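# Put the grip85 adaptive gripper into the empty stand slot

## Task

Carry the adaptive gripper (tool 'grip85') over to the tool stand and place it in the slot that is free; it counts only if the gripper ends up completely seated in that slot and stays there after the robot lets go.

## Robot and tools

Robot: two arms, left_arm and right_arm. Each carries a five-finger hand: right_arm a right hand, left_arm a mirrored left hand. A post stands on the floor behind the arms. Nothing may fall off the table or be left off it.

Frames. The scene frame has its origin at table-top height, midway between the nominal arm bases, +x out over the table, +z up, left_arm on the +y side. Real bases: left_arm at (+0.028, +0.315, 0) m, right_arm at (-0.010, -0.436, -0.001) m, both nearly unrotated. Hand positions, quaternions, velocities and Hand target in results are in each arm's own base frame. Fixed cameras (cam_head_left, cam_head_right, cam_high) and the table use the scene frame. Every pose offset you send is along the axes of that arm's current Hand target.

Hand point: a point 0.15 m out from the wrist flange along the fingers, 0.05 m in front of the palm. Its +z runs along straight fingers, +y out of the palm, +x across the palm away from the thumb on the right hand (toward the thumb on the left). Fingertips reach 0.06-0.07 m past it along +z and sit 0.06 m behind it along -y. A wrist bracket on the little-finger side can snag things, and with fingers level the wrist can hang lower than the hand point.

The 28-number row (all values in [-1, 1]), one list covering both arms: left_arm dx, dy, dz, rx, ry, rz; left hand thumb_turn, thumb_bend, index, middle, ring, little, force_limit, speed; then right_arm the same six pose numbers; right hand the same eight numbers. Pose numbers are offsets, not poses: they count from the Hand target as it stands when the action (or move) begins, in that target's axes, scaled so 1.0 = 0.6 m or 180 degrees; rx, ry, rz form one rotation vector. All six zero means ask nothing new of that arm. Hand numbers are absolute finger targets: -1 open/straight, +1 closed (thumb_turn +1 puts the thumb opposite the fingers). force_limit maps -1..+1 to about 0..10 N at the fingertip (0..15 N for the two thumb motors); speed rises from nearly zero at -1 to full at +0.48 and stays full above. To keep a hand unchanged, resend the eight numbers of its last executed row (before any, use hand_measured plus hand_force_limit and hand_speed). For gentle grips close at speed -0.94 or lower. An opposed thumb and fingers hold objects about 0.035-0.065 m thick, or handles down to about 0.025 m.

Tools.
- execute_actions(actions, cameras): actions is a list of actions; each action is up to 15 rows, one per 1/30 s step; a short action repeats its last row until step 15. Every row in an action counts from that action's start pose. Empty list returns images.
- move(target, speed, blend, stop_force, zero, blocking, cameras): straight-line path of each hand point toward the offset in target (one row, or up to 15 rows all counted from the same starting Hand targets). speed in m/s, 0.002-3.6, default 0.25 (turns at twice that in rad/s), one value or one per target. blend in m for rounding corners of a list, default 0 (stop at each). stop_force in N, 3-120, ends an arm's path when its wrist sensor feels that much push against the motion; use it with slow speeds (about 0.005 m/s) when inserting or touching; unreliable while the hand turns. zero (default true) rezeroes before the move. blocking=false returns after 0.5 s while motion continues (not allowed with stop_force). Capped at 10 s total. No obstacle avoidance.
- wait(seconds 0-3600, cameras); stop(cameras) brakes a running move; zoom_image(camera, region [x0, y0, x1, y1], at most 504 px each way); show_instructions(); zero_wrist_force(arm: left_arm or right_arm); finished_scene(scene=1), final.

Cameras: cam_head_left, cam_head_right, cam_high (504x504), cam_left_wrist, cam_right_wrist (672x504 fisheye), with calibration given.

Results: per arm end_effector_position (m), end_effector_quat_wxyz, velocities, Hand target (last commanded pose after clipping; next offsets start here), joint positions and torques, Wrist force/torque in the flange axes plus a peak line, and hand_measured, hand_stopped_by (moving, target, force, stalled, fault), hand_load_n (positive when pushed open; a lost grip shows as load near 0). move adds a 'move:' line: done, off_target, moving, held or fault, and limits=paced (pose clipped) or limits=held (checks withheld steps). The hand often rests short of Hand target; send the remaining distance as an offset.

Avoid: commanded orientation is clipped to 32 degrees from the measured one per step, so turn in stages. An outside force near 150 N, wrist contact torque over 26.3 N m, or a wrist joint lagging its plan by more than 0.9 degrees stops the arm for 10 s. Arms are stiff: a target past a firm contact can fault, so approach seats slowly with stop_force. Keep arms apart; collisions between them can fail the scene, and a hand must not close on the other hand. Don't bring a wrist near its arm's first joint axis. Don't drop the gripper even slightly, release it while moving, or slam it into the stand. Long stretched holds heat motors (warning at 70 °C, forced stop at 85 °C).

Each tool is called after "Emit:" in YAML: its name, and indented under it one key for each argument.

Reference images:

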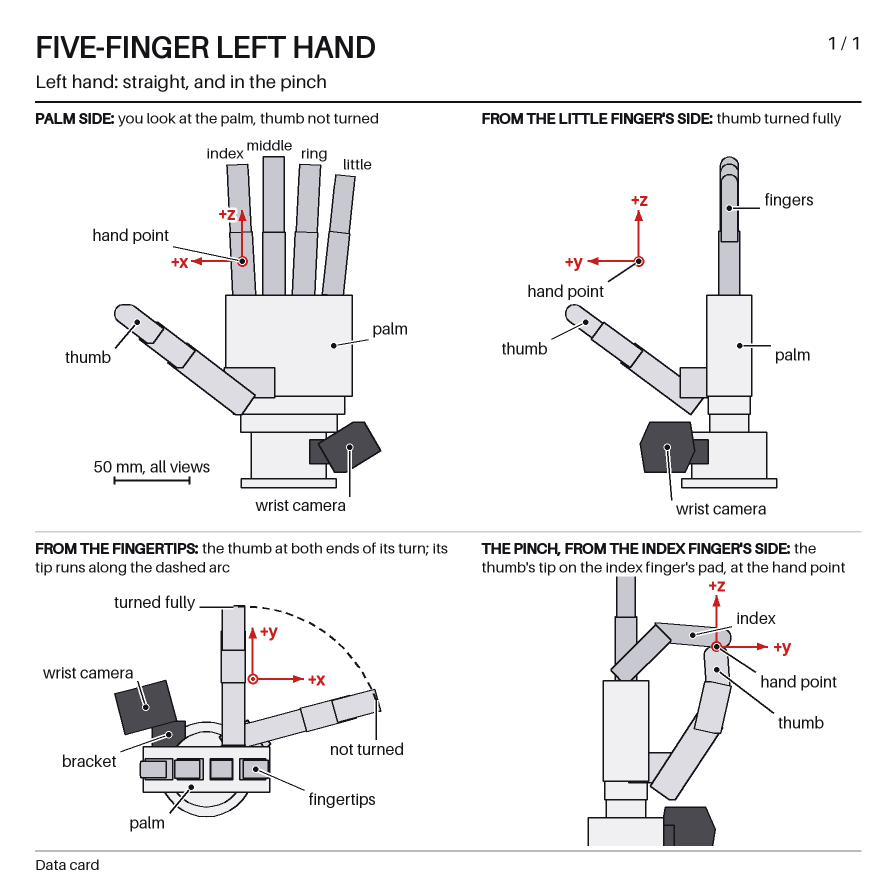

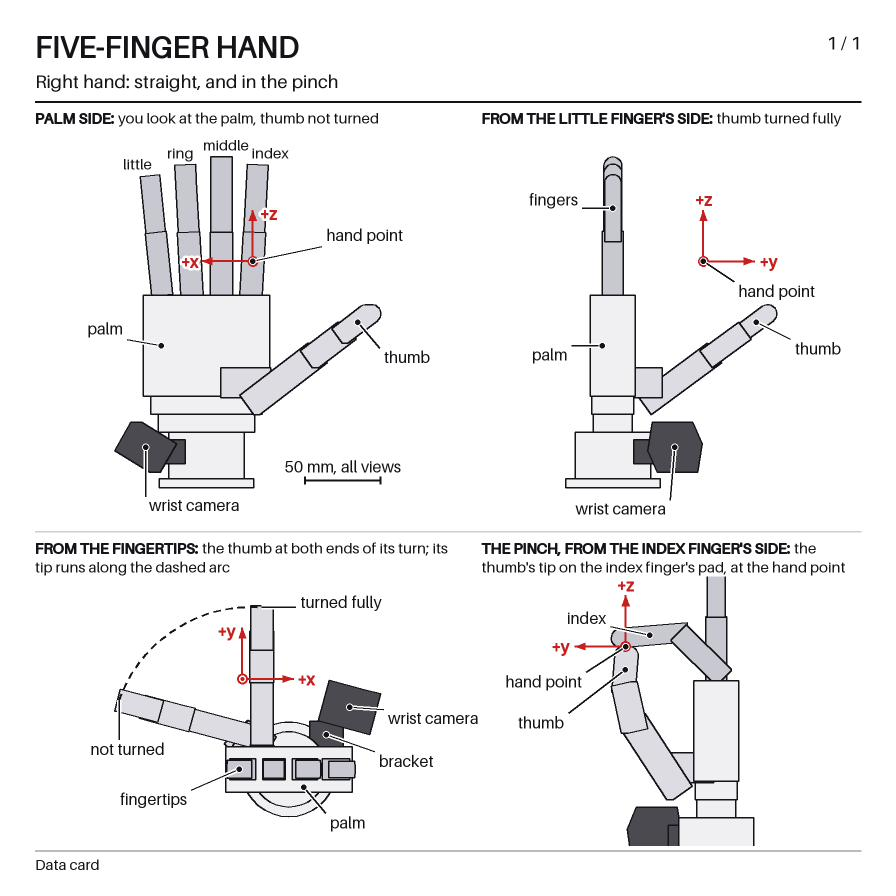

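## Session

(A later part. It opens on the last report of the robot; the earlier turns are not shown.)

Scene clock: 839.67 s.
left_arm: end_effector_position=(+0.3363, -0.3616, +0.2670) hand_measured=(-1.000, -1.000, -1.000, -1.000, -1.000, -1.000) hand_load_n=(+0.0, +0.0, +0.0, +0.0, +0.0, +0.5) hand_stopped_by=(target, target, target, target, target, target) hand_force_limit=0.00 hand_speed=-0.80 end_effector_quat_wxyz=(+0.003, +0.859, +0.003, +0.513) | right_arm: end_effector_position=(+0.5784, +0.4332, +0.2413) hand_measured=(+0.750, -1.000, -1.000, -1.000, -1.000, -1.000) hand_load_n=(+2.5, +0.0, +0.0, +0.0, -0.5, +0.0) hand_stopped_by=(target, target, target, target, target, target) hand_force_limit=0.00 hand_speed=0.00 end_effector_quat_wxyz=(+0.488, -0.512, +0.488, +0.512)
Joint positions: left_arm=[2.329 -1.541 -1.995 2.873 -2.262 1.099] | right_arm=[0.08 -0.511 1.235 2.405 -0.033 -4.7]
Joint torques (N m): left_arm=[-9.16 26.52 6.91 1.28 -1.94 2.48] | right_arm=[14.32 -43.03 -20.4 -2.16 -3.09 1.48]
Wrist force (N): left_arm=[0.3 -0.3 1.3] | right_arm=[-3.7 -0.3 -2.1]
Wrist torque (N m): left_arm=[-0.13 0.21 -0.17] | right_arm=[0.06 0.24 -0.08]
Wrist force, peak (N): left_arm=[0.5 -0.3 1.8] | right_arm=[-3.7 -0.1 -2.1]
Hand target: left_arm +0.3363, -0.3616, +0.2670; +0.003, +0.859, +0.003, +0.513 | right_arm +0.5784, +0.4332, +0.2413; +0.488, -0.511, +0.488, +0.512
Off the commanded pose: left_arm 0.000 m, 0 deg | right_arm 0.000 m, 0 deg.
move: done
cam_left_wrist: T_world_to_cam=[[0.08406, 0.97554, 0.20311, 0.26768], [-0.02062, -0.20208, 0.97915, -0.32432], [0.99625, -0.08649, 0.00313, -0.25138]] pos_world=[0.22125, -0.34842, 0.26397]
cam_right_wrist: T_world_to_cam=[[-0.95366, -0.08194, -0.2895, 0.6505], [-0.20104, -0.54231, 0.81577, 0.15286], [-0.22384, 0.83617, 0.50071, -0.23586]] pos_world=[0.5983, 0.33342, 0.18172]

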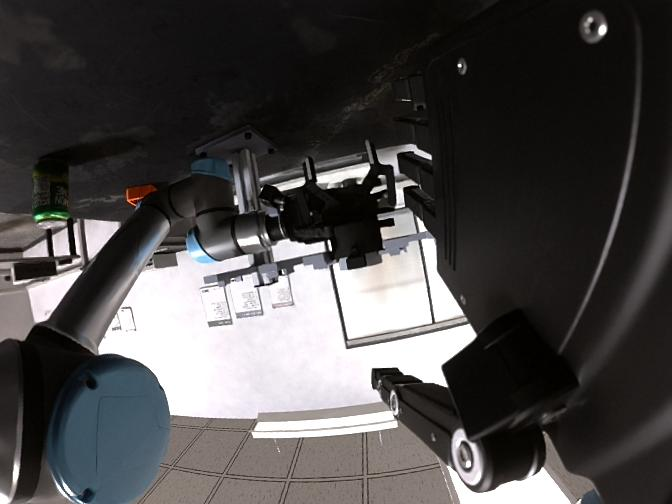

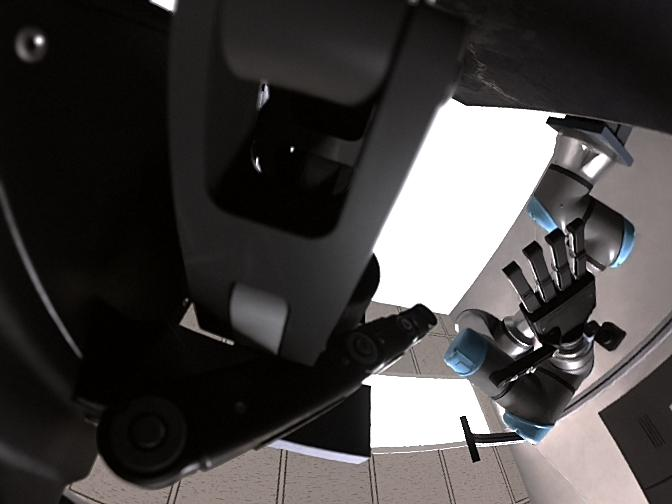

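Emit:
execute_actions:
  actions:
    - [[0,0,0,0,0,0,-1,-1,-1,-1,-1,-1,0,-0.8,0,0,0,0,0,0,0.65,-1,-1,-1,-1,-1,0,-0.5]]

Scene clock: 849.77 s.
left_arm: end_effector_position=(+0.3363, -0.3616, +0.2670) hand_measured=(-1.000, -1.000, -1.000, -1.000, -1.000, -1.000) hand_load_n=(+0.0, +0.0, +0.0, +0.0, +0.0, +0.0) hand_stopped_by=(target, target, target, target, target, target) hand_force_limit=0.00 hand_speed=-0.80 end_effector_quat_wxyz=(+0.003, +0.859, +0.003, +0.513) | right_arm: end_effector_position=(+0.5784, +0.4332, +0.2413) hand_measured=(+0.650, -1.000, -1.000, -1.000, -1.000, -1.000) hand_load_n=(+0.0, +0.0, +0.0, +0.0, +0.0, +0.0) hand_stopped_by=(target, target, target, target, target, target) hand_force_limit=0.00 hand_speed=-0.50 end_effector_quat_wxyz=(+0.488, -0.512, +0.488, +0.512)
Joint positions: left_arm=[2.329 -1.541 -1.995 2.873 -2.262 1.099] | right_arm=[0.08 -0.51 1.232 2.4 -0.033 -4.692]
Joint torques (N m): left_arm=[-9.12 26.46 7.85 1.24 -1.87 2.49] | right_arm=[10.2 -46.97 -23.97 -1.41 -2.88 1.92]
Wrist force (N): left_arm=[0.4 0.0 1.7] | right_arm=[2.5 0.3 0.3]
Wrist torque (N m): left_arm=[-0.12 0.20 -0.18] | right_arm=[0.06 -0.39 0.07]
Wrist force, peak (N): left_arm=[0.5 -0.4 1.7] | right_arm=[-3.9 -0.2 -2.2]
Hand target: left_arm +0.3363, -0.3616, +0.2670; +0.003, +0.859, +0.003, +0.513 | right_arm +0.5784, +0.4332, +0.2413; +0.488, -0.511, +0.488, +0.512
Off the commanded pose: left_arm 0.000 m, 0 deg | right_arm 0.000 m, 0 deg.

Emit:
execute_actions:
  actions:
    - [[0,0,0,0,0,0,-1,-1,-1,-1,-1,-1,0,-0.8,0,0,0,0,0,0,0.65,-1,-0.3,-1,-1,-1,-0.7,-0.9]]

Emit:
wait:
  seconds: 3

Scene clock: 858.97 s.
left_arm: end_effector_position=(+0.3363, -0.3616, +0.2670) hand_measured=(-1.000, -1.000, -1.000, -1.000, -1.000, -1.000) hand_load_n=(+0.0, +0.0, +0.0, +0.0, +0.0, +0.0) hand_stopped_by=(target, target, target, target, target, target) hand_force_limit=0.00 hand_speed=-0.80 end_effector_quat_wxyz=(+0.003, +0.859, +0.003, +0.513) | right_arm: end_effector_position=(+0.5784, +0.4332, +0.2413) hand_measured=(+0.650, -1.000, -0.452, -1.000, -1.000, -1.000) hand_load_n=(+0.0, +0.0, +0.5, -0.5, +0.0, +0.0) hand_stopped_by=(target, target, force, target, target, target) hand_force_limit=-0.70 hand_speed=-0.90 end_effector_quat_wxyz=(+0.488, -0.511, +0.488, +0.512)
Joint positions: left_arm=[2.329 -1.541 -1.995 2.873 -2.262 1.099] | right_arm=[0.08 -0.509 1.23 2.396 -0.033 -4.688]
Joint torques (N m): left_arm=[-8.1 26.55 7.75 1.2 -1.92 2.55] | right_arm=[-1.18 -46.9 -21.54 -1.55 -1.37 2.11]
Wrist force (N): left_arm=[0.2 -0.3 1.5] | right_arm=[2.6 -0.8 0.5]
Wrist torque (N m): left_arm=[-0.14 0.22 -0.18] | right_arm=[0.02 -0.42 0.07]
Wrist force, peak (N): left_arm=[0.5 -0.5 1.7] | right_arm=[2.8 -2.3 2.4]
Hand target: left_arm +0.3363, -0.3616, +0.2670; +0.003, +0.859, +0.003, +0.513 | right_arm +0.5784, +0.4332, +0.2413; +0.488, -0.511, +0.488, +0.512
Off the commanded pose: left_arm 0.000 m, 0 deg | right_arm 0.000 m, 0 deg.

Scene clock: 861.97 s.
left_arm: end_effector_position=(+0.3363, -0.3616, +0.2670) hand_measured=(-1.000, -1.000, -1.000, -1.000, -1.000, -1.000) hand_load_n=(+0.0, +0.0, +0.0, +0.0, +0.0, +0.0) hand_stopped_by=(target, target, target, target, target, target) hand_force_limit=0.00 hand_speed=-0.80 end_effector_quat_wxyz=(+0.003, +0.859, +0.003, +0.513) | right_arm: end_effector_position=(+0.5784, +0.4332, +0.2413) hand_measured=(+0.650, -1.000, -0.452, -1.000, -1.000, -1.000) hand_load_n=(+0.0, +0.0, +0.5, +0.0, +0.0, +0.0) hand_stopped_by=(target, target, force, target, target, target) hand_force_limit=-0.70 hand_speed=-0.90 end_effector_quat_wxyz=(+0.488, -0.511, +0.488, +0.512)
Joint positions: left_arm=[2.329 -1.541 -1.995 2.873 -2.262 1.099] | right_arm=[0.08 -0.509 1.23 2.396 -0.033 -4.688]
Joint torques (N m): left_arm=[-8.83 25.79 8.46 1.22 -1.99 2.55] | right_arm=[4.08 -48.74 -19.31 -1.66 2.94 -0.29]
Wrist force (N): left_arm=[0.2 -0.3 1.4] | right_arm=[2.6 -1.0 0.9]
Wrist torque (N m): left_arm=[-0.14 0.22 -0.17] | right_arm=[-0.01 -0.41 0.07]
Wrist force, peak (N): left_arm=[0.7 -0.3 1.6] | right_arm=[2.6 -1.1 1.3]
Hand target: left_arm +0.3363, -0.3616, +0.2670; +0.003, +0.859, +0.003, +0.513 | right_arm +0.5784, +0.4332, +0.2413; +0.488, -0.511, +0.488, +0.512
Off the commanded pose: left_arm 0.000 m, 0 deg | right_arm 0.000 m, 0 deg.
wait: 3.00 s; at rest by 0.17 s

Emit:
execute_actions:
  actions:
    - [[0,0,0,0,0,0,-1,-1,-1,-1,-1,-1,0,-0.8,0,0,0,0,0,0,0.65,-1,-0.3,-0.4,-1,-1,-0.7,-0.88]]

Emit:
execute_actions:
  actions:
    - [[0,0,0,0,0,0,-1,-1,-1,-1,-1,-1,0,-0.8,0,0,0,0,0,0,0.65,-0.3,-0.3,-0.4,-1,-1,-0.7,-0.88]]
  cameras: ["cam_left_wrist","cam_right_wrist"]

Scene clock: 867.87 s.
left_arm: end_effector_position=(+0.3363, -0.3616, +0.2670) hand_measured=(-1.000, -1.000, -1.000, -1.000, -1.000, -1.000) hand_load_n=(+0.0, +0.0, +0.0, +0.0, +0.5, +0.0) hand_stopped_by=(target, target, target, target, target, target) hand_force_limit=0.00 hand_speed=-0.80 end_effector_quat_wxyz=(+0.003, +0.859, +0.003, +0.513) | right_arm: end_effector_position=(+0.5784, +0.4332, +0.2413) hand_measured=(+0.650, -1.000, -0.452, -0.400, -1.000, -1.000) hand_load_n=(+0.0, +0.0, +0.5, +0.0, +0.0, +0.0) hand_stopped_by=(target, target, force, target, target, target) hand_force_limit=-0.70 hand_speed=-0.88 end_effector_quat_wxyz=(+0.488, -0.511, +0.488, +0.512)
Joint positions: left_arm=[2.329 -1.541 -1.995 2.873 -2.262 1.099] | right_arm=[0.08 -0.509 1.23 2.395 -0.033 -4.686]
Joint torques (N m): left_arm=[-8.49 26.15 7.88 1.26 -1.94 2.58] | right_arm=[12.07 -47.49 -21.85 -1.86 2.35 2.1]
Wrist force (N): left_arm=[0.3 -0.3 1.5] | right_arm=[2.5 -0.9 0.9]
Wrist torque (N m): left_arm=[-0.14 0.21 -0.17] | right_arm=[0.00 -0.40 0.07]
Wrist force, peak (N): left_arm=[0.5 -0.4 1.7] | right_arm=[2.8 -0.8 1.1]
Hand target: left_arm +0.3363, -0.3616, +0.2670; +0.003, +0.859, +0.003, +0.513 | right_arm +0.5784, +0.4332, +0.2413; +0.488, -0.511, +0.488, +0.512
Off the commanded pose: left_arm 0.000 m, 0 deg | right_arm 0.000 m, 0 deg.

Scene clock: 869.63 s.
left_arm: end_effector_position=(+0.3363, -0.3616, +0.2670) hand_measured=(-1.000, -1.000, -1.000, -1.000, -1.000, -1.000) hand_load_n=(+0.0, +0.0, +0.0, +0.0, +0.0, +0.0) hand_stopped_by=(target, target, target, target, target, target) hand_force_limit=0.00 hand_speed=-0.80 end_effector_quat_wxyz=(+0.003, +0.859, +0.003, +0.513) | right_arm: end_effector_position=(+0.5784, +0.4332, +0.2413) hand_measured=(+0.650, -0.738, -0.452, -0.400, -1.000, -1.000) hand_load_n=(+0.0, +3.0, +1.0, +0.0, +0.0, +0.0) hand_stopped_by=(target, force, force, target, target, target) hand_force_limit=-0.70 hand_speed=-0.88 end_effector_quat_wxyz=(+0.488, -0.511, +0.488, +0.512)
Joint positions: left_arm=[2.329 -1.541 -1.995 2.873 -2.262 1.099] | right_arm=[0.08 -0.508 1.229 2.394 -0.033 -4.685]
Joint torques (N m): left_arm=[-8.45 26.23 7.57 1.2 -1.95 2.45] | right_arm=[12.03 -47.58 -22.64 -1.27 1.62 2.17]
Wrist force (N): left_arm=[0.4 -0.1 1.7] | right_arm=[1.3 2.0 -1.0]
Wrist torque (N m): left_arm=[-0.13 0.20 -0.17] | right_arm=[0.21 -0.29 0.05]
Wrist force, peak (N): left_arm=[0.4 -0.1 1.7] | right_arm=[3.0 -0.8 1.0]
Hand target: left_arm +0.3363, -0.3616, +0.2670; +0.003, +0.859, +0.003, +0.513 | right_arm +0.5784, +0.4332, +0.2413; +0.488, -0.511, +0.488, +0.512
Off the commanded pose: left_arm 0.000 m, 0 deg | right_arm 0.000 m, 0 deg.
cam_left_wrist: T_world_to_cam=[[0.08406, 0.97554, 0.20311, 0.26768], [-0.02062, -0.20208, 0.97915, -0.32432], [0.99625, -0.08649, 0.00313, -0.25138]] pos_world=[0.22125, -0.34842, 0.26397]
cam_right_wrist: T_world_to_cam=[[-0.95366, -0.0818, -0.28955, 0.65046], [-0.20105, -0.54273, 0.81549, 0.15305], [-0.22385, 0.83592, 0.50113, -0.23584]] pos_world=[0.5983, 0.33342, 0.18172]

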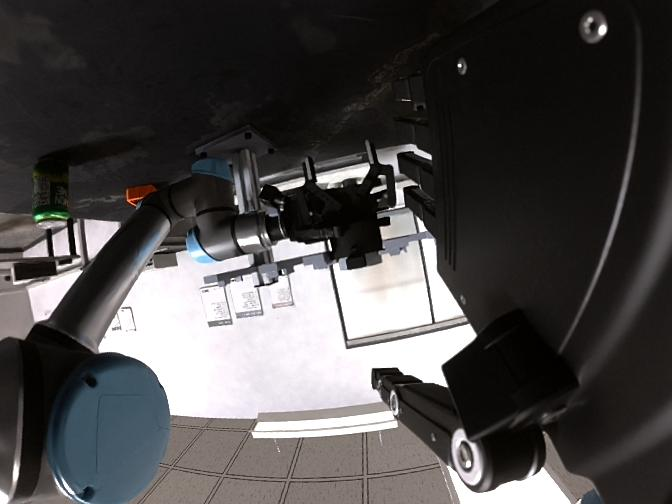

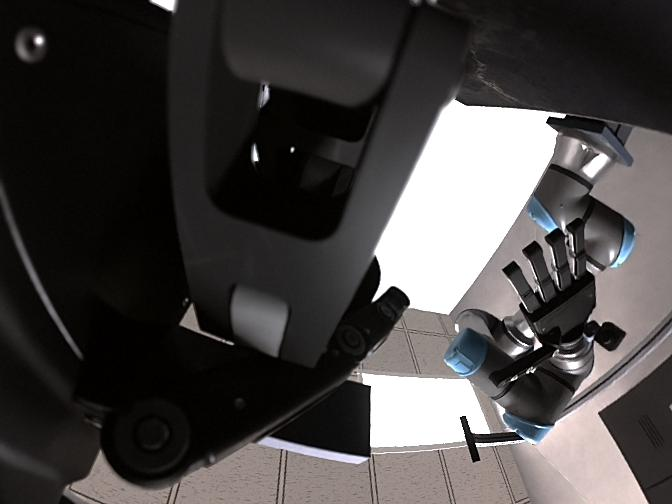

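Emit:
zoom_image:
  camera: "cam_right_wrist"
  region: [180, 180, 440, 440]

Emit:
zoom_image:
  camera: "cam_left_wrist"
  region: [260, 150, 420, 290]

Scaled by 1.938 from the camera's image (finer frame: 960x720).

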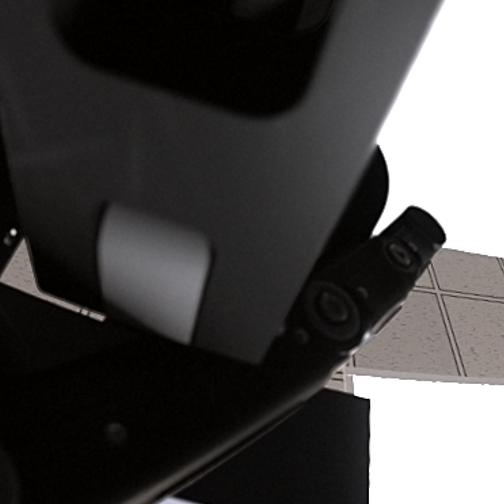

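Scaled by 3.150 from the camera's image (finer frame: 960x720).

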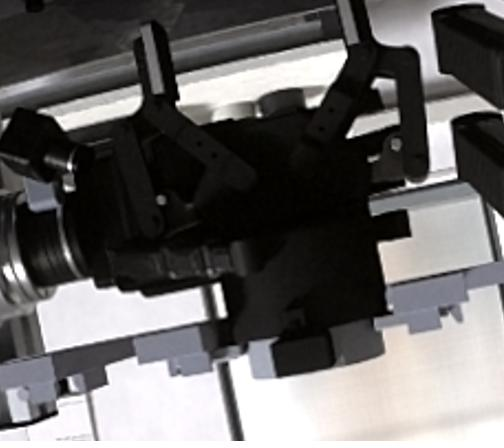

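Emit:
execute_actions:
  actions:
    - [[0,0,0,0,0,0,-1,-1,-1,-1,-1,-1,0,-0.8,0,0,0,0,0,0,0.65,-0.3,-0.3,-0.1,-1,-1,-0.7,-0.88]]

Emit:
execute_actions:
  actions:
    - [[0,0,0,0,0,0,-1,-1,-1,-1,-1,-1,0,-0.8,0,0,0,0,0,0,0.65,-0.32,-0.32,-0.1,-1,-1,-0.2,-0.88]]

Scene clock: 883.17 s.
left_arm: end_effector_position=(+0.3363, -0.3616, +0.2670) hand_measured=(-1.000, -1.000, -1.000, -1.000, -1.000, -1.000) hand_load_n=(+0.0, +0.0, +0.0, +0.0, +0.0, +0.0) hand_stopped_by=(target, target, target, target, target, target) hand_force_limit=0.00 hand_speed=-0.80 end_effector_quat_wxyz=(+0.003, +0.859, +0.003, +0.513) | right_arm: end_effector_position=(+0.5784, +0.4332, +0.2413) hand_measured=(+0.650, -0.738, -0.452, -0.358, -1.000, -1.000) hand_load_n=(+0.0, +3.0, +1.0, +1.5, +0.0, +0.0) hand_stopped_by=(target, force, force, force, target, target) hand_force_limit=-0.70 hand_speed=-0.88 end_effector_quat_wxyz=(+0.488, -0.511, +0.488, +0.512)
Joint positions: left_arm=[2.329 -1.541 -1.995 2.873 -2.262 1.099] | right_arm=[0.08 -0.508 1.229 2.393 -0.033 -4.684]
Joint torques (N m): left_arm=[-7.9 25.56 8.05 1.27 -1.94 2.53] | right_arm=[12.41 -46.78 -22.2 -1.68 -2.1 2.21]
Wrist force (N): left_arm=[0.5 -0.3 1.7] | right_arm=[1.3 -0.1 -0.6]
Wrist torque (N m): left_arm=[-0.15 0.19 -0.16] | right_arm=[0.09 -0.28 -0.01]
Wrist force, peak (N): left_arm=[0.6 -0.3 1.7] | right_arm=[1.5 2.7 -1.3]
Hand target: left_arm +0.3363, -0.3616, +0.2670; +0.003, +0.859, +0.003, +0.513 | right_arm +0.5784, +0.4332, +0.2413; +0.488, -0.511, +0.488, +0.512
Off the commanded pose: left_arm 0.000 m, 0 deg | right_arm 0.000 m, 0 deg.

Scene clock: 883.87 s.
left_arm: end_effector_position=(+0.3363, -0.3616, +0.2670) hand_measured=(-1.000, -1.000, -1.000, -1.000, -1.000, -1.000) hand_load_n=(+0.0, +0.0, +0.0, +0.0, +0.0, +0.0) hand_stopped_by=(target, target, target, target, target, target) hand_force_limit=0.00 hand_speed=-0.80 end_effector_quat_wxyz=(+0.003, +0.859, +0.003, +0.513) | right_arm: end_effector_position=(+0.5784, +0.4332, +0.2413) hand_measured=(+0.650, -0.726, -0.432, -0.356, -1.000, -1.000) hand_load_n=(+0.0, +6.5, +4.5, +0.5, +0.0, +0.0) hand_stopped_by=(target, force, force, force, target, target) hand_force_limit=-0.20 hand_speed=-0.88 end_effector_quat_wxyz=(+0.488, -0.511, +0.488, +0.512)
Joint positions: left_arm=[2.329 -1.541 -1.995 2.873 -2.262 1.099] | right_arm=[0.08 -0.508 1.229 2.393 -0.033 -4.684]
Joint torques (N m): left_arm=[-8.42 25.92 8.04 1.3 -1.89 2.54] | right_arm=[10.21 -46.56 -22.64 -1.96 -0.96 2.05]
Wrist force (N): left_arm=[0.5 -0.2 1.3] | right_arm=[0.8 -0.9 1.0]
Wrist torque (N m): left_arm=[-0.13 0.17 -0.16] | right_arm=[-0.02 -0.28 0.03]
Wrist force, peak (N): left_arm=[0.3 -0.6 1.7] | right_arm=[1.3 -2.2 2.4]
Hand target: left_arm +0.3363, -0.3616, +0.2670; +0.003, +0.859, +0.003, +0.513 | right_arm +0.5784, +0.4332, +0.2413; +0.488, -0.511, +0.488, +0.512
Off the commanded pose: left_arm 0.000 m, 0 deg | right_arm 0.000 m, 0 deg.

Emit:
execute_actions:
  actions:
    - [[0,0,0,0,0,0,-1,-1,-1,-1,-1,-1,0,-0.8,0,0,0,0,0,0,0.65,-0.34,-0.3,-0.1,-1,-1,0.3,-0.88]]

Emit:
execute_actions:
  actions:
    - [[0,0,0,0,0,0,-1,-1,-1,-1,-1,-1,0,-0.8,0,0,0,0,0,0,0.65,-0.34,-0.3,-0.05,-1,-1,-0.2,-0.88]]

Scene clock: 887.90 s.
left_arm: end_effector_position=(+0.3363, -0.3616, +0.2670) hand_measured=(-1.000, -1.000, -1.000, -1.000, -1.000, -1.000) hand_load_n=(+0.0, +0.0, +0.0, +0.0, +0.0, +0.0) hand_stopped_by=(target, target, target, target, target, target) hand_force_limit=0.00 hand_speed=-0.80 end_effector_quat_wxyz=(+0.003, +0.859, +0.003, +0.513) | right_arm: end_effector_position=(+0.5784, +0.4332, +0.2413) hand_measured=(+0.650, -0.716, -0.424, -0.356, -1.000, -1.000) hand_load_n=(+0.0, +9.0, +6.0, +0.5, +0.0, +0.0) hand_stopped_by=(target, force, force, force, target, target) hand_force_limit=0.30 hand_speed=-0.88 end_effector_quat_wxyz=(+0.488, -0.511, +0.488, +0.512)
Joint positions: left_arm=[2.329 -1.541 -1.995 2.873 -2.262 1.099] | right_arm=[0.08 -0.508 1.229 2.393 -0.033 -4.684]
Joint torques (N m): left_arm=[-8.58 25.05 7.52 1.21 -1.92 2.52] | right_arm=[0.92 -45.82 -21.54 -2.06 1.77 2.22]
Wrist force (N): left_arm=[0.5 0.0 1.5] | right_arm=[-0.1 -0.2 -0.4]
Wrist torque (N m): left_arm=[-0.10 0.18 -0.17] | right_arm=[0.10 -0.20 0.04]
Wrist force, peak (N): left_arm=[0.4 -0.3 1.7] | right_arm=[0.7 -2.7 2.0]
Hand target: left_arm +0.3363, -0.3616, +0.2670; +0.003, +0.859, +0.003, +0.513 | right_arm +0.5784, +0.4332, +0.2413; +0.488, -0.511, +0.488, +0.512
Off the commanded pose: left_arm 0.000 m, 0 deg | right_arm 0.000 m, 0 deg.

Scene clock: 888.60 s.
left_arm: end_effector_position=(+0.3363, -0.3616, +0.2670) hand_measured=(-1.000, -1.000, -1.000, -1.000, -1.000, -1.000) hand_load_n=(+0.0, +0.0, +0.0, +0.0, +0.0, -0.5) hand_stopped_by=(target, target, target, target, target, target) hand_force_limit=0.00 hand_speed=-0.80 end_effector_quat_wxyz=(+0.003, +0.859, +0.003, +0.513) | right_arm: end_effector_position=(+0.5784, +0.4332, +0.2413) hand_measured=(+0.650, -0.716, -0.424, -0.338, -1.000, -1.000) hand_load_n=(+0.0, +10.0, +5.0, +5.0, +0.0, +0.0) hand_stopped_by=(target, force, force, force, target, target) hand_force_limit=-0.20 hand_speed=-0.88 end_effector_quat_wxyz=(+0.488, -0.511, +0.488, +0.512)
Joint positions: left_arm=[2.329 -1.541 -1.995 2.873 -2.262 1.099] | right_arm=[0.08 -0.508 1.229 2.393 -0.033 -4.684]
Joint torques (N m): left_arm=[-8.36 25.52 7.57 1.23 -1.79 2.6] | right_arm=[-0.54 -46.75 -21.36 -2.13 0.81 2.07]
Wrist force (N): left_arm=[0.3 -0.6 1.6] | right_arm=[-0.4 -3.2 1.0]
Wrist torque (N m): left_arm=[-0.19 0.21 -0.16] | right_arm=[-0.03 -0.20 -0.14]
Wrist force, peak (N): left_arm=[0.4 -0.1 1.8] | right_arm=[-0.5 -3.8 0.6]
Hand target: left_arm +0.3363, -0.3616, +0.2670; +0.003, +0.859, +0.003, +0.513 | right_arm +0.5784, +0.4332, +0.2413; +0.488, -0.511, +0.488, +0.512
Off the commanded pose: left_arm 0.000 m, 0 deg | right_arm 0.000 m, 0 deg.

Emit:
zero_wrist_force:
  arm: "right_arm"

Emit:
move:
  target: [0,0,0,0,0,0,-1,-1,-1,-1,-1,-1,0,-0.8,-0.0067,0,0,0,0,0,0.65,-0.34,-0.3,-0.05,-1,-1,-0.2,-0.88]
  speed: 0.01
  stop_force: 25
  cameras: ["cam_left_wrist"]

Emit:
zoom_image:
  camera: "cam_left_wrist"
  region: [260, 150, 420, 290]

Wrist force sensor zeroed.

Scene clock: 896.20 s.
left_arm: end_effector_position=(+0.3363, -0.3616, +0.2670) hand_measured=(-1.000, -1.000, -1.000, -1.000, -1.000, -1.000) hand_load_n=(+0.0, +0.0, +0.0, +0.0, +0.0, +0.0) hand_stopped_by=(target, target, target, target, target, target) hand_force_limit=0.00 hand_speed=-0.80 end_effector_quat_wxyz=(+0.003, +0.859, +0.003, +0.513) | right_arm: end_effector_position=(+0.5784, +0.4332, +0.2454) hand_measured=(+0.650, -0.716, -0.424, -0.338, -1.000, -1.000) hand_load_n=(-4.0, +8.0, +4.5, +3.5, +0.0, +0.0) hand_stopped_by=(target, force, force, force, target, target) hand_force_limit=-0.20 hand_speed=-0.88 end_effector_quat_wxyz=(+0.488, -0.511, +0.488, +0.512)
Joint positions: left_arm=[2.329 -1.541 -1.995 2.873 -2.262 1.099] | right_arm=[0.08 -0.515 1.229 2.397 -0.033 -4.682]
Joint torques (N m): left_arm=[-8.06 25.45 7.89 1.18 -1.87 2.4] | right_arm=[-5.72 -66.57 -8.38 2.3 1.8 -2.34]
Wrist force (N, zeroed by zero_wrist_force on right_arm): left_arm=[0.3 -0.3 1.6] | right_arm=[8.6 0.5 -1.1]
Wrist torque (N m, zeroed by zero_wrist_force on right_arm): left_arm=[-0.15 0.20 -0.17] | right_arm=[0.09 -0.45 0.26]
Wrist force, peak (N, zeroed by zero_wrist_force on right_arm): left_arm=[0.6 -0.3 1.8] | right_arm=[8.7 0.8 -1.1]
Hand target: left_arm +0.3363, -0.3616, +0.2670; +0.003, +0.859, +0.003, +0.513 | right_arm +0.5784, +0.4332, +0.2454; +0.488, -0.511, +0.488, +0.512
Off the commanded pose: left_arm 0.000 m, 0 deg | right_arm 0.000 m, 0 deg.
move: done
cam_left_wrist: T_world_to_cam=[[0.08406, 0.97554, 0.20311, 0.26768], [-0.02062, -0.20208, 0.97915, -0.32432], [0.99625, -0.08649, 0.00313, -0.25138]] pos_world=[0.22125, -0.34842, 0.26397]

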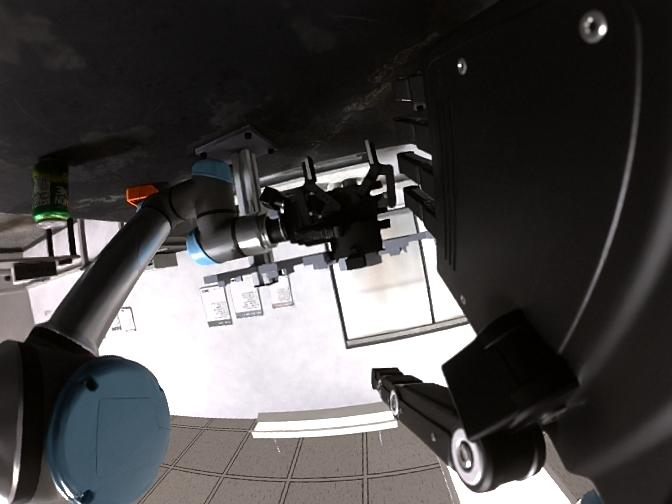

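Scaled by 3.150 from the camera's image (finer frame: 960x720).

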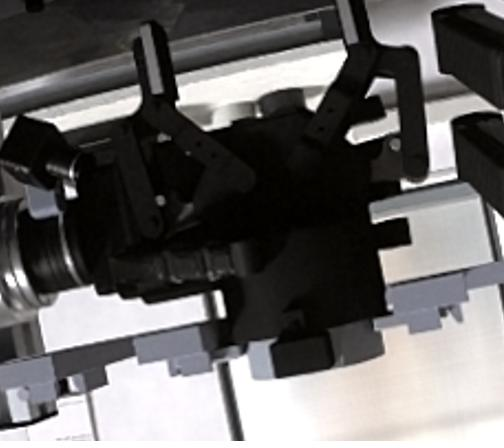

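Emit:
move:
  target: [0,0,0,0,0,0,-1,-1,-1,-1,-1,-1,0,-0.8,-0.0067,0,0,0,0,0,0.65,-0.34,-0.3,-0.05,-1,-1,-0.2,-0.88]
  speed: 0.01
  stop_force: 25
  cameras: ["cam_left_wrist","cam_high"]

Emit:
zoom_image:
  camera: "cam_left_wrist"
  region: [260, 150, 420, 290]

Emit:
zoom_image:
  camera: "cam_high"
  region: [100, 200, 400, 440]

Scene clock: 905.50 s.
left_arm: end_effector_position=(+0.3363, -0.3616, +0.2670) hand_measured=(-1.000, -1.000, -1.000, -1.000, -1.000, -1.000) hand_load_n=(+0.0, +0.0, +0.0, +0.0, +0.0, -0.5) hand_stopped_by=(target, target, target, target, target, target) hand_force_limit=0.00 hand_speed=-0.80 end_effector_quat_wxyz=(+0.003, +0.859, +0.003, +0.513) | right_arm: end_effector_position=(+0.5784, +0.4332, +0.2494) hand_measured=(+0.650, -0.716, -0.424, -0.338, -1.000, -1.000) hand_load_n=(-3.5, +7.5, +4.5, +3.0, +0.0, +0.0) hand_stopped_by=(target, force, force, force, target, target) hand_force_limit=-0.20 hand_speed=-0.88 end_effector_quat_wxyz=(+0.488, -0.511, +0.488, +0.512)
Joint positions: left_arm=[2.329 -1.541 -1.995 2.873 -2.262 1.099] | right_arm=[0.08 -0.521 1.23 2.402 -0.033 -4.682]
Joint torques (N m): left_arm=[-7.84 25 8.28 1.13 -1.84 2.61] | right_arm=[-6.6 -66.93 -9.04 2.12 2.42 -2.05]
Wrist force (N, zeroed by zero_wrist_force on right_arm): left_arm=[0.3 -0.3 1.6] | right_arm=[8.1 1.4 -1.3]
Wrist torque (N m, zeroed by zero_wrist_force on right_arm): left_arm=[-0.15 0.22 -0.17] | right_arm=[0.17 -0.37 0.32]
Wrist force, peak (N, zeroed by zero_wrist_force on right_arm): left_arm=[0.4 -0.1 1.9] | right_arm=[8.9 0.7 -1.2]
Hand target: left_arm +0.3363, -0.3616, +0.2670; +0.003, +0.859, +0.003, +0.513 | right_arm +0.5784, +0.4332, +0.2494; +0.488, -0.511, +0.488, +0.512
Off the commanded pose: left_arm 0.000 m, 0 deg | right_arm 0.000 m, 0 deg.
move: done
cam_left_wrist: T_world_to_cam=[[0.08406, 0.97554, 0.20311, 0.26768], [-0.02062, -0.20208, 0.97915, -0.32432], [0.99625, -0.08649, 0.00313, -0.25138]] pos_world=[0.22125, -0.34842, 0.26397]
Images, in order (width x height): cam_high 504x504, cam_left_wrist 672x504.

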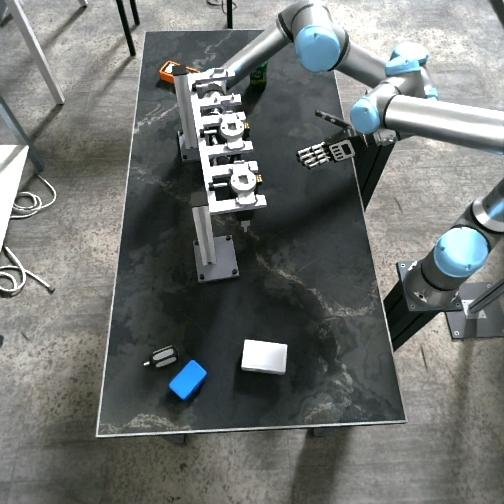

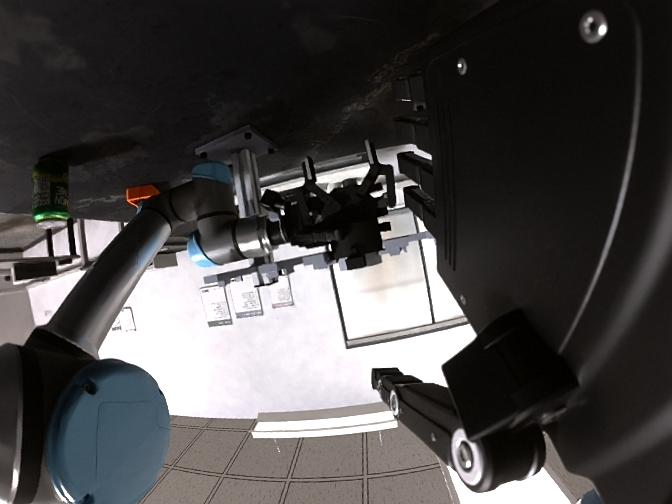

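Scaled by 3.150 from the camera's image (finer frame: 960x720).

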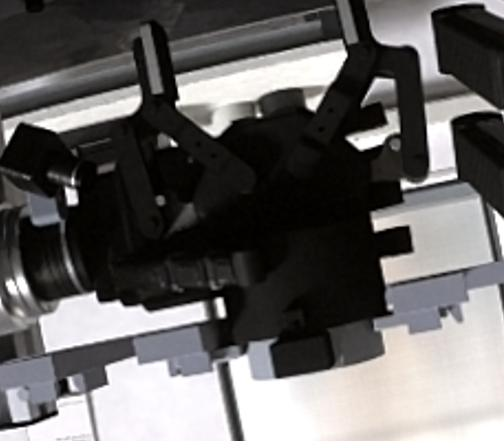

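Scaled by 1.680 from the camera's image (finer frame: 720x720).

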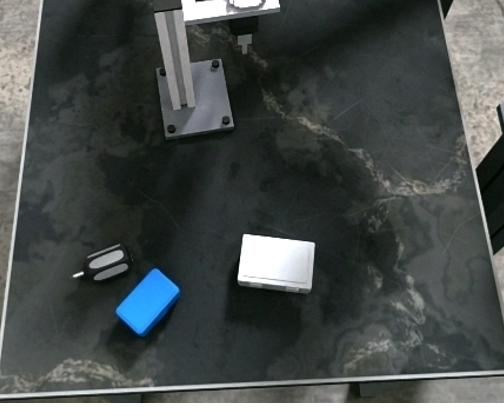

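Emit:
execute_actions:
  actions:
    - [[0,0,0,0,0,0,-1,-1,-1,-1,-1,-1,0,-0.8,0,0,0,0,0,0,0.65,-0.76,-0.46,-0.4,-1,-1,0.3,-0.88]]

Emit:
move:
  target: [0,0,0,0,0,0,-1,-1,-1,-1,-1,-1,0,-0.8,0.0153,0,0,0,0,0,0.65,-0.76,-0.46,-0.4,-1,-1,0.3,-0.88]
  speed: 0.01
  stop_force: 12

Scene clock: 922.17 s.
left_arm: end_effector_position=(+0.3363, -0.3616, +0.2670) hand_measured=(-1.000, -1.000, -1.000, -1.000, -1.000, -1.000) hand_load_n=(+0.0, +0.0, +0.0, +0.0, +0.0, +0.0) hand_stopped_by=(target, target, target, target, target, target) hand_force_limit=0.00 hand_speed=-0.80 end_effector_quat_wxyz=(+0.003, +0.859, +0.003, +0.513) | right_arm: end_effector_position=(+0.5784, +0.4332, +0.2494) hand_measured=(+0.650, -0.760, -0.460, -0.400, -1.000, -1.000) hand_load_n=(+0.0, +0.0, +0.0, +0.0, -0.5, +0.0) hand_stopped_by=(target, target, target, target, target, target) hand_force_limit=0.30 hand_speed=-0.88 end_effector_quat_wxyz=(+0.488, -0.511, +0.488, +0.512)
Joint positions: left_arm=[2.329 -1.541 -1.995 2.873 -2.262 1.099] | right_arm=[0.08 -0.521 1.231 2.403 -0.033 -4.683]
Joint torques (N m): left_arm=[-7.8 25.29 8.28 1.18 -1.75 2.53] | right_arm=[-5.38 -63.41 -7.67 1.61 -1.84 -2.43]
Wrist force (N, zeroed by zero_wrist_force on right_arm): left_arm=[0.5 -0.1 1.4] | right_arm=[2.6 3.1 -0.8]
Wrist torque (N m, zeroed by zero_wrist_force on right_arm): left_arm=[-0.11 0.18 -0.17] | right_arm=[0.02 -0.07 0.33]
Wrist force, peak (N, zeroed by zero_wrist_force on right_arm): left_arm=[0.5 -0.4 1.8] | right_arm=[8.3 1.6 -1.4]
Hand target: left_arm +0.3363, -0.3616, +0.2670; +0.003, +0.859, +0.003, +0.513 | right_arm +0.5784, +0.4332, +0.2494; +0.488, -0.511, +0.488, +0.512
Off the commanded pose: left_arm 0.000 m, 0 deg | right_arm 0.000 m, 0 deg.

Scene clock: 924.07 s.
left_arm: end_effector_position=(+0.3363, -0.3616, +0.2670) hand_measured=(-1.000, -1.000, -1.000, -1.000, -1.000, -1.000) hand_load_n=(+0.0, +0.0, +0.0, +0.0, +0.0, +0.0) hand_stopped_by=(target, target, target, target, target, target) hand_force_limit=0.00 hand_speed=-0.80 end_effector_quat_wxyz=(+0.003, +0.859, +0.003, +0.513) | right_arm: end_effector_position=(+0.5784, +0.4332, +0.2402) hand_measured=(+0.650, -0.760, -0.460, -0.400, -1.000, -1.000) hand_load_n=(+2.0, +0.0, +0.0, +0.0, +0.0, +0.0) hand_stopped_by=(target, target, target, target, target, target) hand_force_limit=0.30 hand_speed=-0.88 end_effector_quat_wxyz=(+0.488, -0.511, +0.488, +0.512)
Joint positions: left_arm=[2.329 -1.541 -1.995 2.873 -2.262 1.099] | right_arm=[0.08 -0.507 1.229 2.393 -0.033 -4.686]
Joint torques (N m): left_arm=[-7.81 25.09 8.38 1.22 -1.57 2.48] | right_arm=[-3.37 -45.02 -21.09 -2.1 -2.94 2.09]
Wrist force (N, zeroed by zero_wrist_force on right_arm): left_arm=[0.3 -0.3 1.4] | right_arm=[-2.4 2.6 -1.2]
Wrist torque (N m, zeroed by zero_wrist_force on right_arm): left_arm=[-0.13 0.20 -0.17] | right_arm=[0.00 0.36 0.05]
Wrist force, peak (N, zeroed by zero_wrist_force on right_arm): left_arm=[0.3 -0.5 1.8] | right_arm=[2.8 3.3 -0.8]
Hand target: left_arm +0.3363, -0.3616, +0.2670; +0.003, +0.859, +0.003, +0.513 | right_arm +0.5784, +0.4332, +0.2402; +0.488, -0.511, +0.488, +0.512
Off the commanded pose: left_arm 0.000 m, 0 deg | right_arm 0.000 m, 0 deg.
move: done

Emit:
move:
  target: [0,0,0,0,0,0,-1,-1,-1,-1,-1,-1,0,-0.8,-0.003,0,0,0,0,0,0.65,-0.76,-0.46,-0.4,-1,-1,0.3,-0.88]
  speed: 0.01

Emit:
execute_actions:
  actions:
    - [[0,0,0,0,0,0,-1,-1,-1,-1,-1,-1,0,-0.8,0,0,0,0,0,0,0.65,-0.5,-0.3,-0.25,-1,-1,-0.2,-0.88]]
    - [[0,0,0,0,0,0,-1,-1,-1,-1,-1,-1,0,-0.8,0,0,0,0,0,0,0.65,-0.45,-0.25,-0.2,-1,-1,0.4,-0.88]]

Scene clock: 930.13 s.
left_arm: end_effector_position=(+0.3363, -0.3616, +0.2670) hand_measured=(-1.000, -1.000, -1.000, -1.000, -1.000, -1.000) hand_load_n=(+0.0, +0.0, +0.0, +0.0, +0.0, +0.0) hand_stopped_by=(target, target, target, target, target, target) hand_force_limit=0.00 hand_speed=-0.80 end_effector_quat_wxyz=(+0.003, +0.859, +0.003, +0.513) | right_arm: end_effector_position=(+0.5784, +0.4332, +0.2419) hand_measured=(+0.650, -0.760, -0.460, -0.400, -1.000, -1.000) hand_load_n=(+0.0, +0.0, +0.0, +0.0, +0.0, +0.0) hand_stopped_by=(target, target, target, target, target, target) hand_force_limit=0.30 hand_speed=-0.88 end_effector_quat_wxyz=(+0.488, -0.511, +0.488, +0.512)
Joint positions: left_arm=[2.329 -1.541 -1.995 2.873 -2.262 1.099] | right_arm=[0.08 -0.509 1.229 2.394 -0.033 -4.684]
Joint torques (N m): left_arm=[-7.57 24.68 7.26 1.13 -1.64 2.49] | right_arm=[11.17 -64.72 -21.98 1.7 -2.72 2.76]
Wrist force (N, zeroed by zero_wrist_force on right_arm): left_arm=[0.4 -0.2 1.7] | right_arm=[2.8 3.2 -0.6]
Wrist torque (N m, zeroed by zero_wrist_force on right_arm): left_arm=[-0.15 0.21 -0.17] | right_arm=[0.03 -0.15 0.19]
Wrist force, peak (N, zeroed by zero_wrist_force on right_arm): left_arm=[0.5 -0.3 1.7] | right_arm=[3.0 3.2 -0.7]
Hand target: left_arm +0.3363, -0.3616, +0.2670; +0.003, +0.859, +0.003, +0.513 | right_arm +0.5784, +0.4332, +0.2420; +0.488, -0.511, +0.488, +0.512
Off the commanded pose: left_arm 0.000 m, 0 deg | right_arm 0.000 m, 0 deg.
move: done

Scene clock: 931.33 s.
left_arm: end_effector_position=(+0.3363, -0.3616, +0.2670) hand_measured=(-1.000, -1.000, -1.000, -1.000, -1.000, -1.000) hand_load_n=(+0.0, +0.0, +0.0, +0.0, +0.0, +0.0) hand_stopped_by=(target, target, target, target, target, target) hand_force_limit=0.00 hand_speed=-0.80 end_effector_quat_wxyz=(+0.003, +0.859, +0.003, +0.513) | right_arm: end_effector_position=(+0.5784, +0.4332, +0.2420) hand_measured=(+0.650, -0.716, -0.410, -0.328, -1.000, -1.000) hand_load_n=(+0.0, +10.0, +7.0, +5.5, +0.0, +0.0) hand_stopped_by=(target, force, force, force, target, target) hand_force_limit=0.40 hand_speed=-0.88 end_effector_quat_wxyz=(+0.488, -0.511, +0.488, +0.512)
Joint positions: left_arm=[2.329 -1.541 -1.995 2.873 -2.262 1.099] | right_arm=[0.08 -0.509 1.229 2.394 -0.033 -4.684]
Joint torques (N m): left_arm=[-7.41 24.99 8.38 1.18 -1.63 2.54] | right_arm=[10.49 -63.17 -19.97 -1.77 4.14 2.07]
Wrist force (N, zeroed by zero_wrist_force on right_arm): left_arm=[0.4 -0.2 1.5] | right_arm=[1.9 -4.7 1.7]
Wrist torque (N m, zeroed by zero_wrist_force on right_arm): left_arm=[-0.14 0.19 -0.17] | right_arm=[-0.18 -0.05 0.03]
Wrist force, peak (N, zeroed by zero_wrist_force on right_arm): left_arm=[0.2 -0.4 1.7] | right_arm=[2.5 -4.6 2.5]
Hand target: left_arm +0.3363, -0.3616, +0.2670; +0.003, +0.859, +0.003, +0.513 | right_arm +0.5784, +0.4332, +0.2420; +0.488, -0.511, +0.488, +0.512
Off the commanded pose: left_arm 0.000 m, 0 deg | right_arm 0.000 m, 0 deg.

Emit:
execute_actions:
  actions:
    - [[0,0,0,0,0,0,-1,-1,-1,-1,-1,-1,0,-0.8,0,0,0,0,0,0,0.65,-0.44,-0.24,-0.2,-1,-1,0.9,-0.88]]

Emit:
execute_actions:
  actions:
    - [[0,0,0,0,0,0,-1,-1,-1,-1,-1,-1,0,-0.8,0,0,0,0,0,0,0.65,-0.44,-0.24,-0.19,-1,-1,0.5,-0.88]]

Scene clock: 942.07 s.
left_arm: end_effector_position=(+0.3363, -0.3616, +0.2670) hand_measured=(-1.000, -1.000, -1.000, -1.000, -1.000, -1.000) hand_load_n=(+0.0, -0.5, +0.0, +0.0, +0.0, +0.0) hand_stopped_by=(target, target, target, target, target, target) hand_force_limit=0.00 hand_speed=-0.80 end_effector_quat_wxyz=(+0.003, +0.859, +0.003, +0.513) | right_arm: end_effector_position=(+0.5784, +0.4332, +0.2420) hand_measured=(+0.650, -0.702, -0.392, -0.328, -1.000, -1.000) hand_load_n=(+0.0, +14.0, +11.0, +4.0, +0.0, +0.0) hand_stopped_by=(target, force, force, force, target, target) hand_force_limit=0.90 hand_speed=-0.88 end_effector_quat_wxyz=(+0.488, -0.511, +0.488, +0.512)
Joint positions: left_arm=[2.329 -1.541 -1.995 2.873 -2.262 1.099] | right_arm=[0.08 -0.509 1.229 2.394 -0.033 -4.684]
Joint torques (N m): left_arm=[-7.46 24.9 7.91 1.16 -1.59 2.62] | right_arm=[11.12 -53.29 -15.44 -2.55 4.35 1.94]
Wrist force (N, zeroed by zero_wrist_force on right_arm): left_arm=[0.5 -0.4 1.3] | right_arm=[1.6 -6.6 1.8]
Wrist torque (N m, zeroed by zero_wrist_force on right_arm): left_arm=[-0.16 0.17 -0.15] | right_arm=[-0.19 -0.04 0.09]
Wrist force, peak (N, zeroed by zero_wrist_force on right_arm): left_arm=[0.4 -0.4 1.9] | right_arm=[1.7 -7.5 3.8]
Hand target: left_arm +0.3363, -0.3616, +0.2670; +0.003, +0.859, +0.003, +0.513 | right_arm +0.5784, +0.4332, +0.2420; +0.488, -0.511, +0.488, +0.512
Off the commanded pose: left_arm 0.000 m, 0 deg | right_arm 0.000 m, 0 deg.

Scene clock: 942.77 s.
left_arm: end_effector_position=(+0.3363, -0.3616, +0.2670) hand_measured=(-1.000, -1.000, -1.000, -1.000, -1.000, -1.000) hand_load_n=(+0.0, +0.0, +0.0, +0.0, +0.0, +0.0) hand_stopped_by=(target, target, target, target, target, target) hand_force_limit=0.00 hand_speed=-0.80 end_effector_quat_wxyz=(+0.003, +0.859, +0.003, +0.513) | right_arm: end_effector_position=(+0.5784, +0.4332, +0.2420) hand_measured=(+0.650, -0.702, -0.392, -0.320, -1.000, -1.000) hand_load_n=(+0.0, +14.5, +10.0, +7.0, +0.0, +0.0) hand_stopped_by=(target, force, force, force, target, target) hand_force_limit=0.50 hand_speed=-0.88 end_effector_quat_wxyz=(+0.488, -0.511, +0.488, +0.512)
Joint positions: left_arm=[2.329 -1.541 -1.995 2.873 -2.262 1.099] | right_arm=[0.08 -0.509 1.229 2.394 -0.033 -4.684]
Joint torques (N m): left_arm=[-7.39 25.04 7.97 1.09 -1.53 2.54] | right_arm=[10.86 -52.66 -16.07 -2.54 4.5 2.07]
Wrist force (N, zeroed by zero_wrist_force on right_arm): left_arm=[0.3 -0.3 1.6] | right_arm=[2.2 -5.2 2.3]
Wrist torque (N m, zeroed by zero_wrist_force on right_arm): left_arm=[-0.14 0.21 -0.17] | right_arm=[-0.03 -0.05 0.09]
Wrist force, peak (N, zeroed by zero_wrist_force on right_arm): left_arm=[0.4 -0.3 1.7] | right_arm=[1.5 -7.5 2.5]
Hand target: left_arm +0.3363, -0.3616, +0.2670; +0.003, +0.859, +0.003, +0.513 | right_arm +0.5784, +0.4332, +0.2420; +0.488, -0.511, +0.488, +0.512
Off the commanded pose: left_arm 0.000 m, 0 deg | right_arm 0.000 m, 0 deg.

Emit:
move:
  target: [0,0,0,0,0,0,-1,-1,-1,-1,-1,-1,0,-0.8,-0.01,0,0,0,0,0,0.65,-0.44,-0.24,-0.19,-1,-1,0.5,-0.88]
  speed: 0.01
  stop_force: 30
  cameras: ["cam_left_wrist"]

Emit:
zoom_image:
  camera: "cam_left_wrist"
  region: [260, 150, 420, 290]

Scene clock: 948.70 s.
left_arm: end_effector_position=(+0.3363, -0.3616, +0.2670) hand_measured=(-1.000, -1.000, -1.000, -1.000, -1.000, -1.000) hand_load_n=(+0.0, +0.0, +0.0, +0.0, +0.0, +0.0) hand_stopped_by=(target, target, target, target, target, target) hand_force_limit=0.00 hand_speed=-0.80 end_effector_quat_wxyz=(+0.003, +0.859, +0.003, +0.513) | right_arm: end_effector_position=(+0.5784, +0.4332, +0.2480) hand_measured=(+0.650, -0.702, -0.392, -0.320, -1.000, -1.000) hand_load_n=(-6.0, +13.5, +9.0, +2.5, +0.0, +0.0) hand_stopped_by=(target, force, force, force, target, target) hand_force_limit=0.50 hand_speed=-0.88 end_effector_quat_wxyz=(+0.488, -0.511, +0.488, +0.512)
Joint positions: left_arm=[2.329 -1.541 -1.995 2.873 -2.262 1.099] | right_arm=[0.08 -0.519 1.23 2.4 -0.033 -4.682]
Joint torques (N m): left_arm=[-7.67 24.34 7.77 1.13 -1.63 2.55] | right_arm=[9.57 -69.05 -7.83 1.95 -2.53 -1.88]
Wrist force (N, zeroed by zero_wrist_force on right_arm): left_arm=[0.3 -0.2 1.7] | right_arm=[11.6 1.4 0.3]
Wrist torque (N m, zeroed by zero_wrist_force on right_arm): left_arm=[-0.15 0.21 -0.17] | right_arm=[0.10 -0.51 0.41]
Wrist force, peak (N, zeroed by zero_wrist_force on right_arm): left_arm=[0.4 -0.3 1.8] | right_arm=[11.9 1.6 -0.3]
Hand target: left_arm +0.3363, -0.3616, +0.2670; +0.003, +0.859, +0.003, +0.513 | right_arm +0.5784, +0.4332, +0.2480; +0.488, -0.511, +0.488, +0.512
Off the commanded pose: left_arm 0.000 m, 0 deg | right_arm 0.000 m, 0 deg.
move: done
cam_left_wrist: T_world_to_cam=[[0.08406, 0.97554, 0.20311, 0.26768], [-0.02062, -0.20208, 0.97915, -0.32432], [0.99625, -0.08649, 0.00313, -0.25138]] pos_world=[0.22125, -0.34842, 0.26397]

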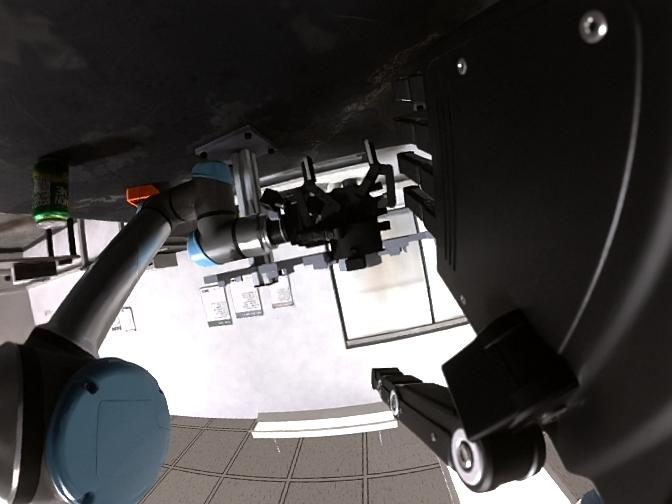

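Scaled by 3.150 from the camera's image (finer frame: 960x720).

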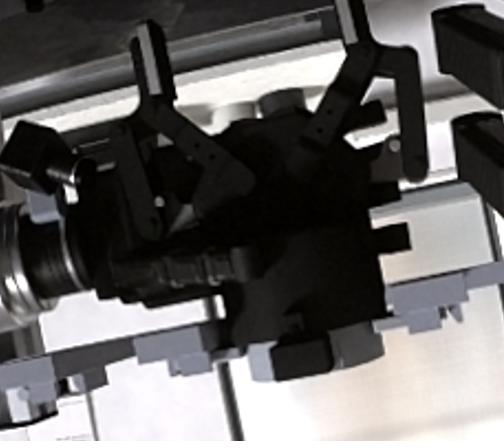

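Emit:
zoom_image:
  camera: "cam_left_wrist"
  region: [310, 220, 400, 280]

Scaled by 5.600 from the camera's image (finer frame: 960x720).

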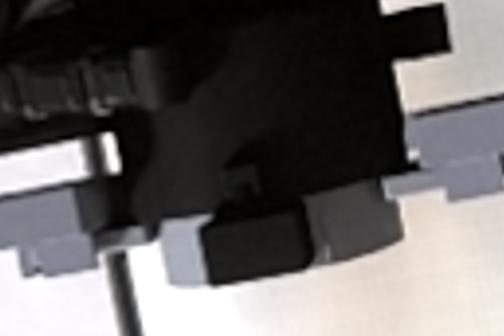

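Emit:
move:
  target: [0,0,0,0,0,0,-1,-1,-1,-1,-1,-1,0,-0.8,-0.005,0,0,0,0,0,0.65,-0.44,-0.24,-0.19,-1,-1,0.5,-0.88]
  speed: 0.01
  stop_force: 30
  cameras: ["cam_left_wrist"]

Emit:
zoom_image:
  camera: "cam_left_wrist"
  region: [310, 220, 400, 280]

Scene clock: 958.97 s.
left_arm: end_effector_position=(+0.3363, -0.3616, +0.2670) hand_measured=(-1.000, -1.000, -1.000, -1.000, -1.000, -1.000) hand_load_n=(+0.0, +0.0, +0.0, +0.0, +0.0, +0.0) hand_stopped_by=(target, target, target, target, target, target) hand_force_limit=0.00 hand_speed=-0.80 end_effector_quat_wxyz=(+0.003, +0.859, +0.003, +0.513) | right_arm: end_effector_position=(+0.5784, +0.4332, +0.2510) hand_measured=(+0.650, -0.702, -0.392, -0.320, -1.000, -1.000) hand_load_n=(-6.0, +13.0, +9.5, +2.0, +0.0, +0.0) hand_stopped_by=(target, force, force, force, target, target) hand_force_limit=0.50 hand_speed=-0.88 end_effector_quat_wxyz=(+0.488, -0.511, +0.488, +0.512)
Joint positions: left_arm=[2.329 -1.541 -1.995 2.873 -2.262 1.099] | right_arm=[0.08 -0.524 1.231 2.405 -0.033 -4.682]
Joint torques (N m): left_arm=[-7.45 23.4 7.97 1.09 -1.57 2.58] | right_arm=[-6.51 -69.08 -8.17 1.86 -1.84 -2.51]
Wrist force (N, zeroed by zero_wrist_force on right_arm): left_arm=[0.3 -0.4 1.6] | right_arm=[12.1 1.0 -0.1]
Wrist torque (N m, zeroed by zero_wrist_force on right_arm): left_arm=[-0.16 0.21 -0.17] | right_arm=[0.10 -0.48 0.44]
Wrist force, peak (N, zeroed by zero_wrist_force on right_arm): left_arm=[0.6 -0.2 1.9] | right_arm=[12.3 0.9 0.3]
Hand target: left_arm +0.3363, -0.3616, +0.2670; +0.003, +0.859, +0.003, +0.513 | right_arm +0.5784, +0.4332, +0.2510; +0.488, -0.511, +0.488, +0.512
Off the commanded pose: left_arm 0.000 m, 0 deg | right_arm 0.000 m, 0 deg.
move: done
cam_left_wrist: T_world_to_cam=[[0.08406, 0.97554, 0.20311, 0.26768], [-0.02062, -0.20208, 0.97915, -0.32432], [0.99625, -0.08649, 0.00313, -0.25138]] pos_world=[0.22125, -0.34842, 0.26397]

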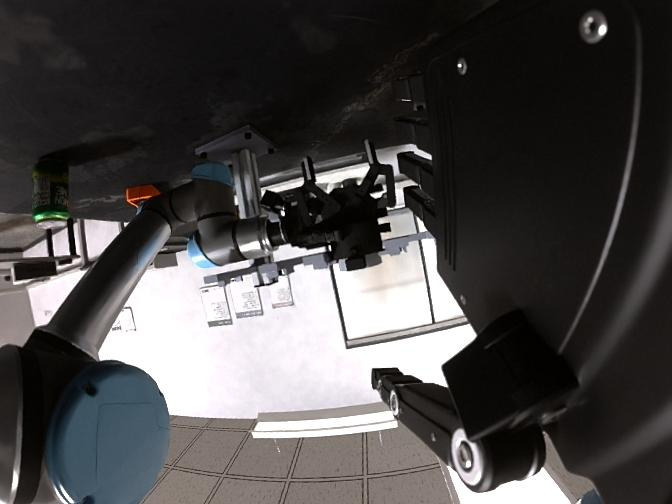

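Scaled by 5.600 from the camera's image (finer frame: 960x720).

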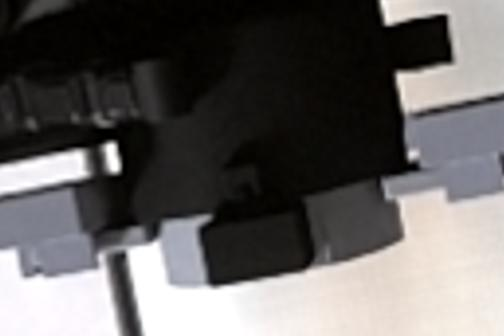

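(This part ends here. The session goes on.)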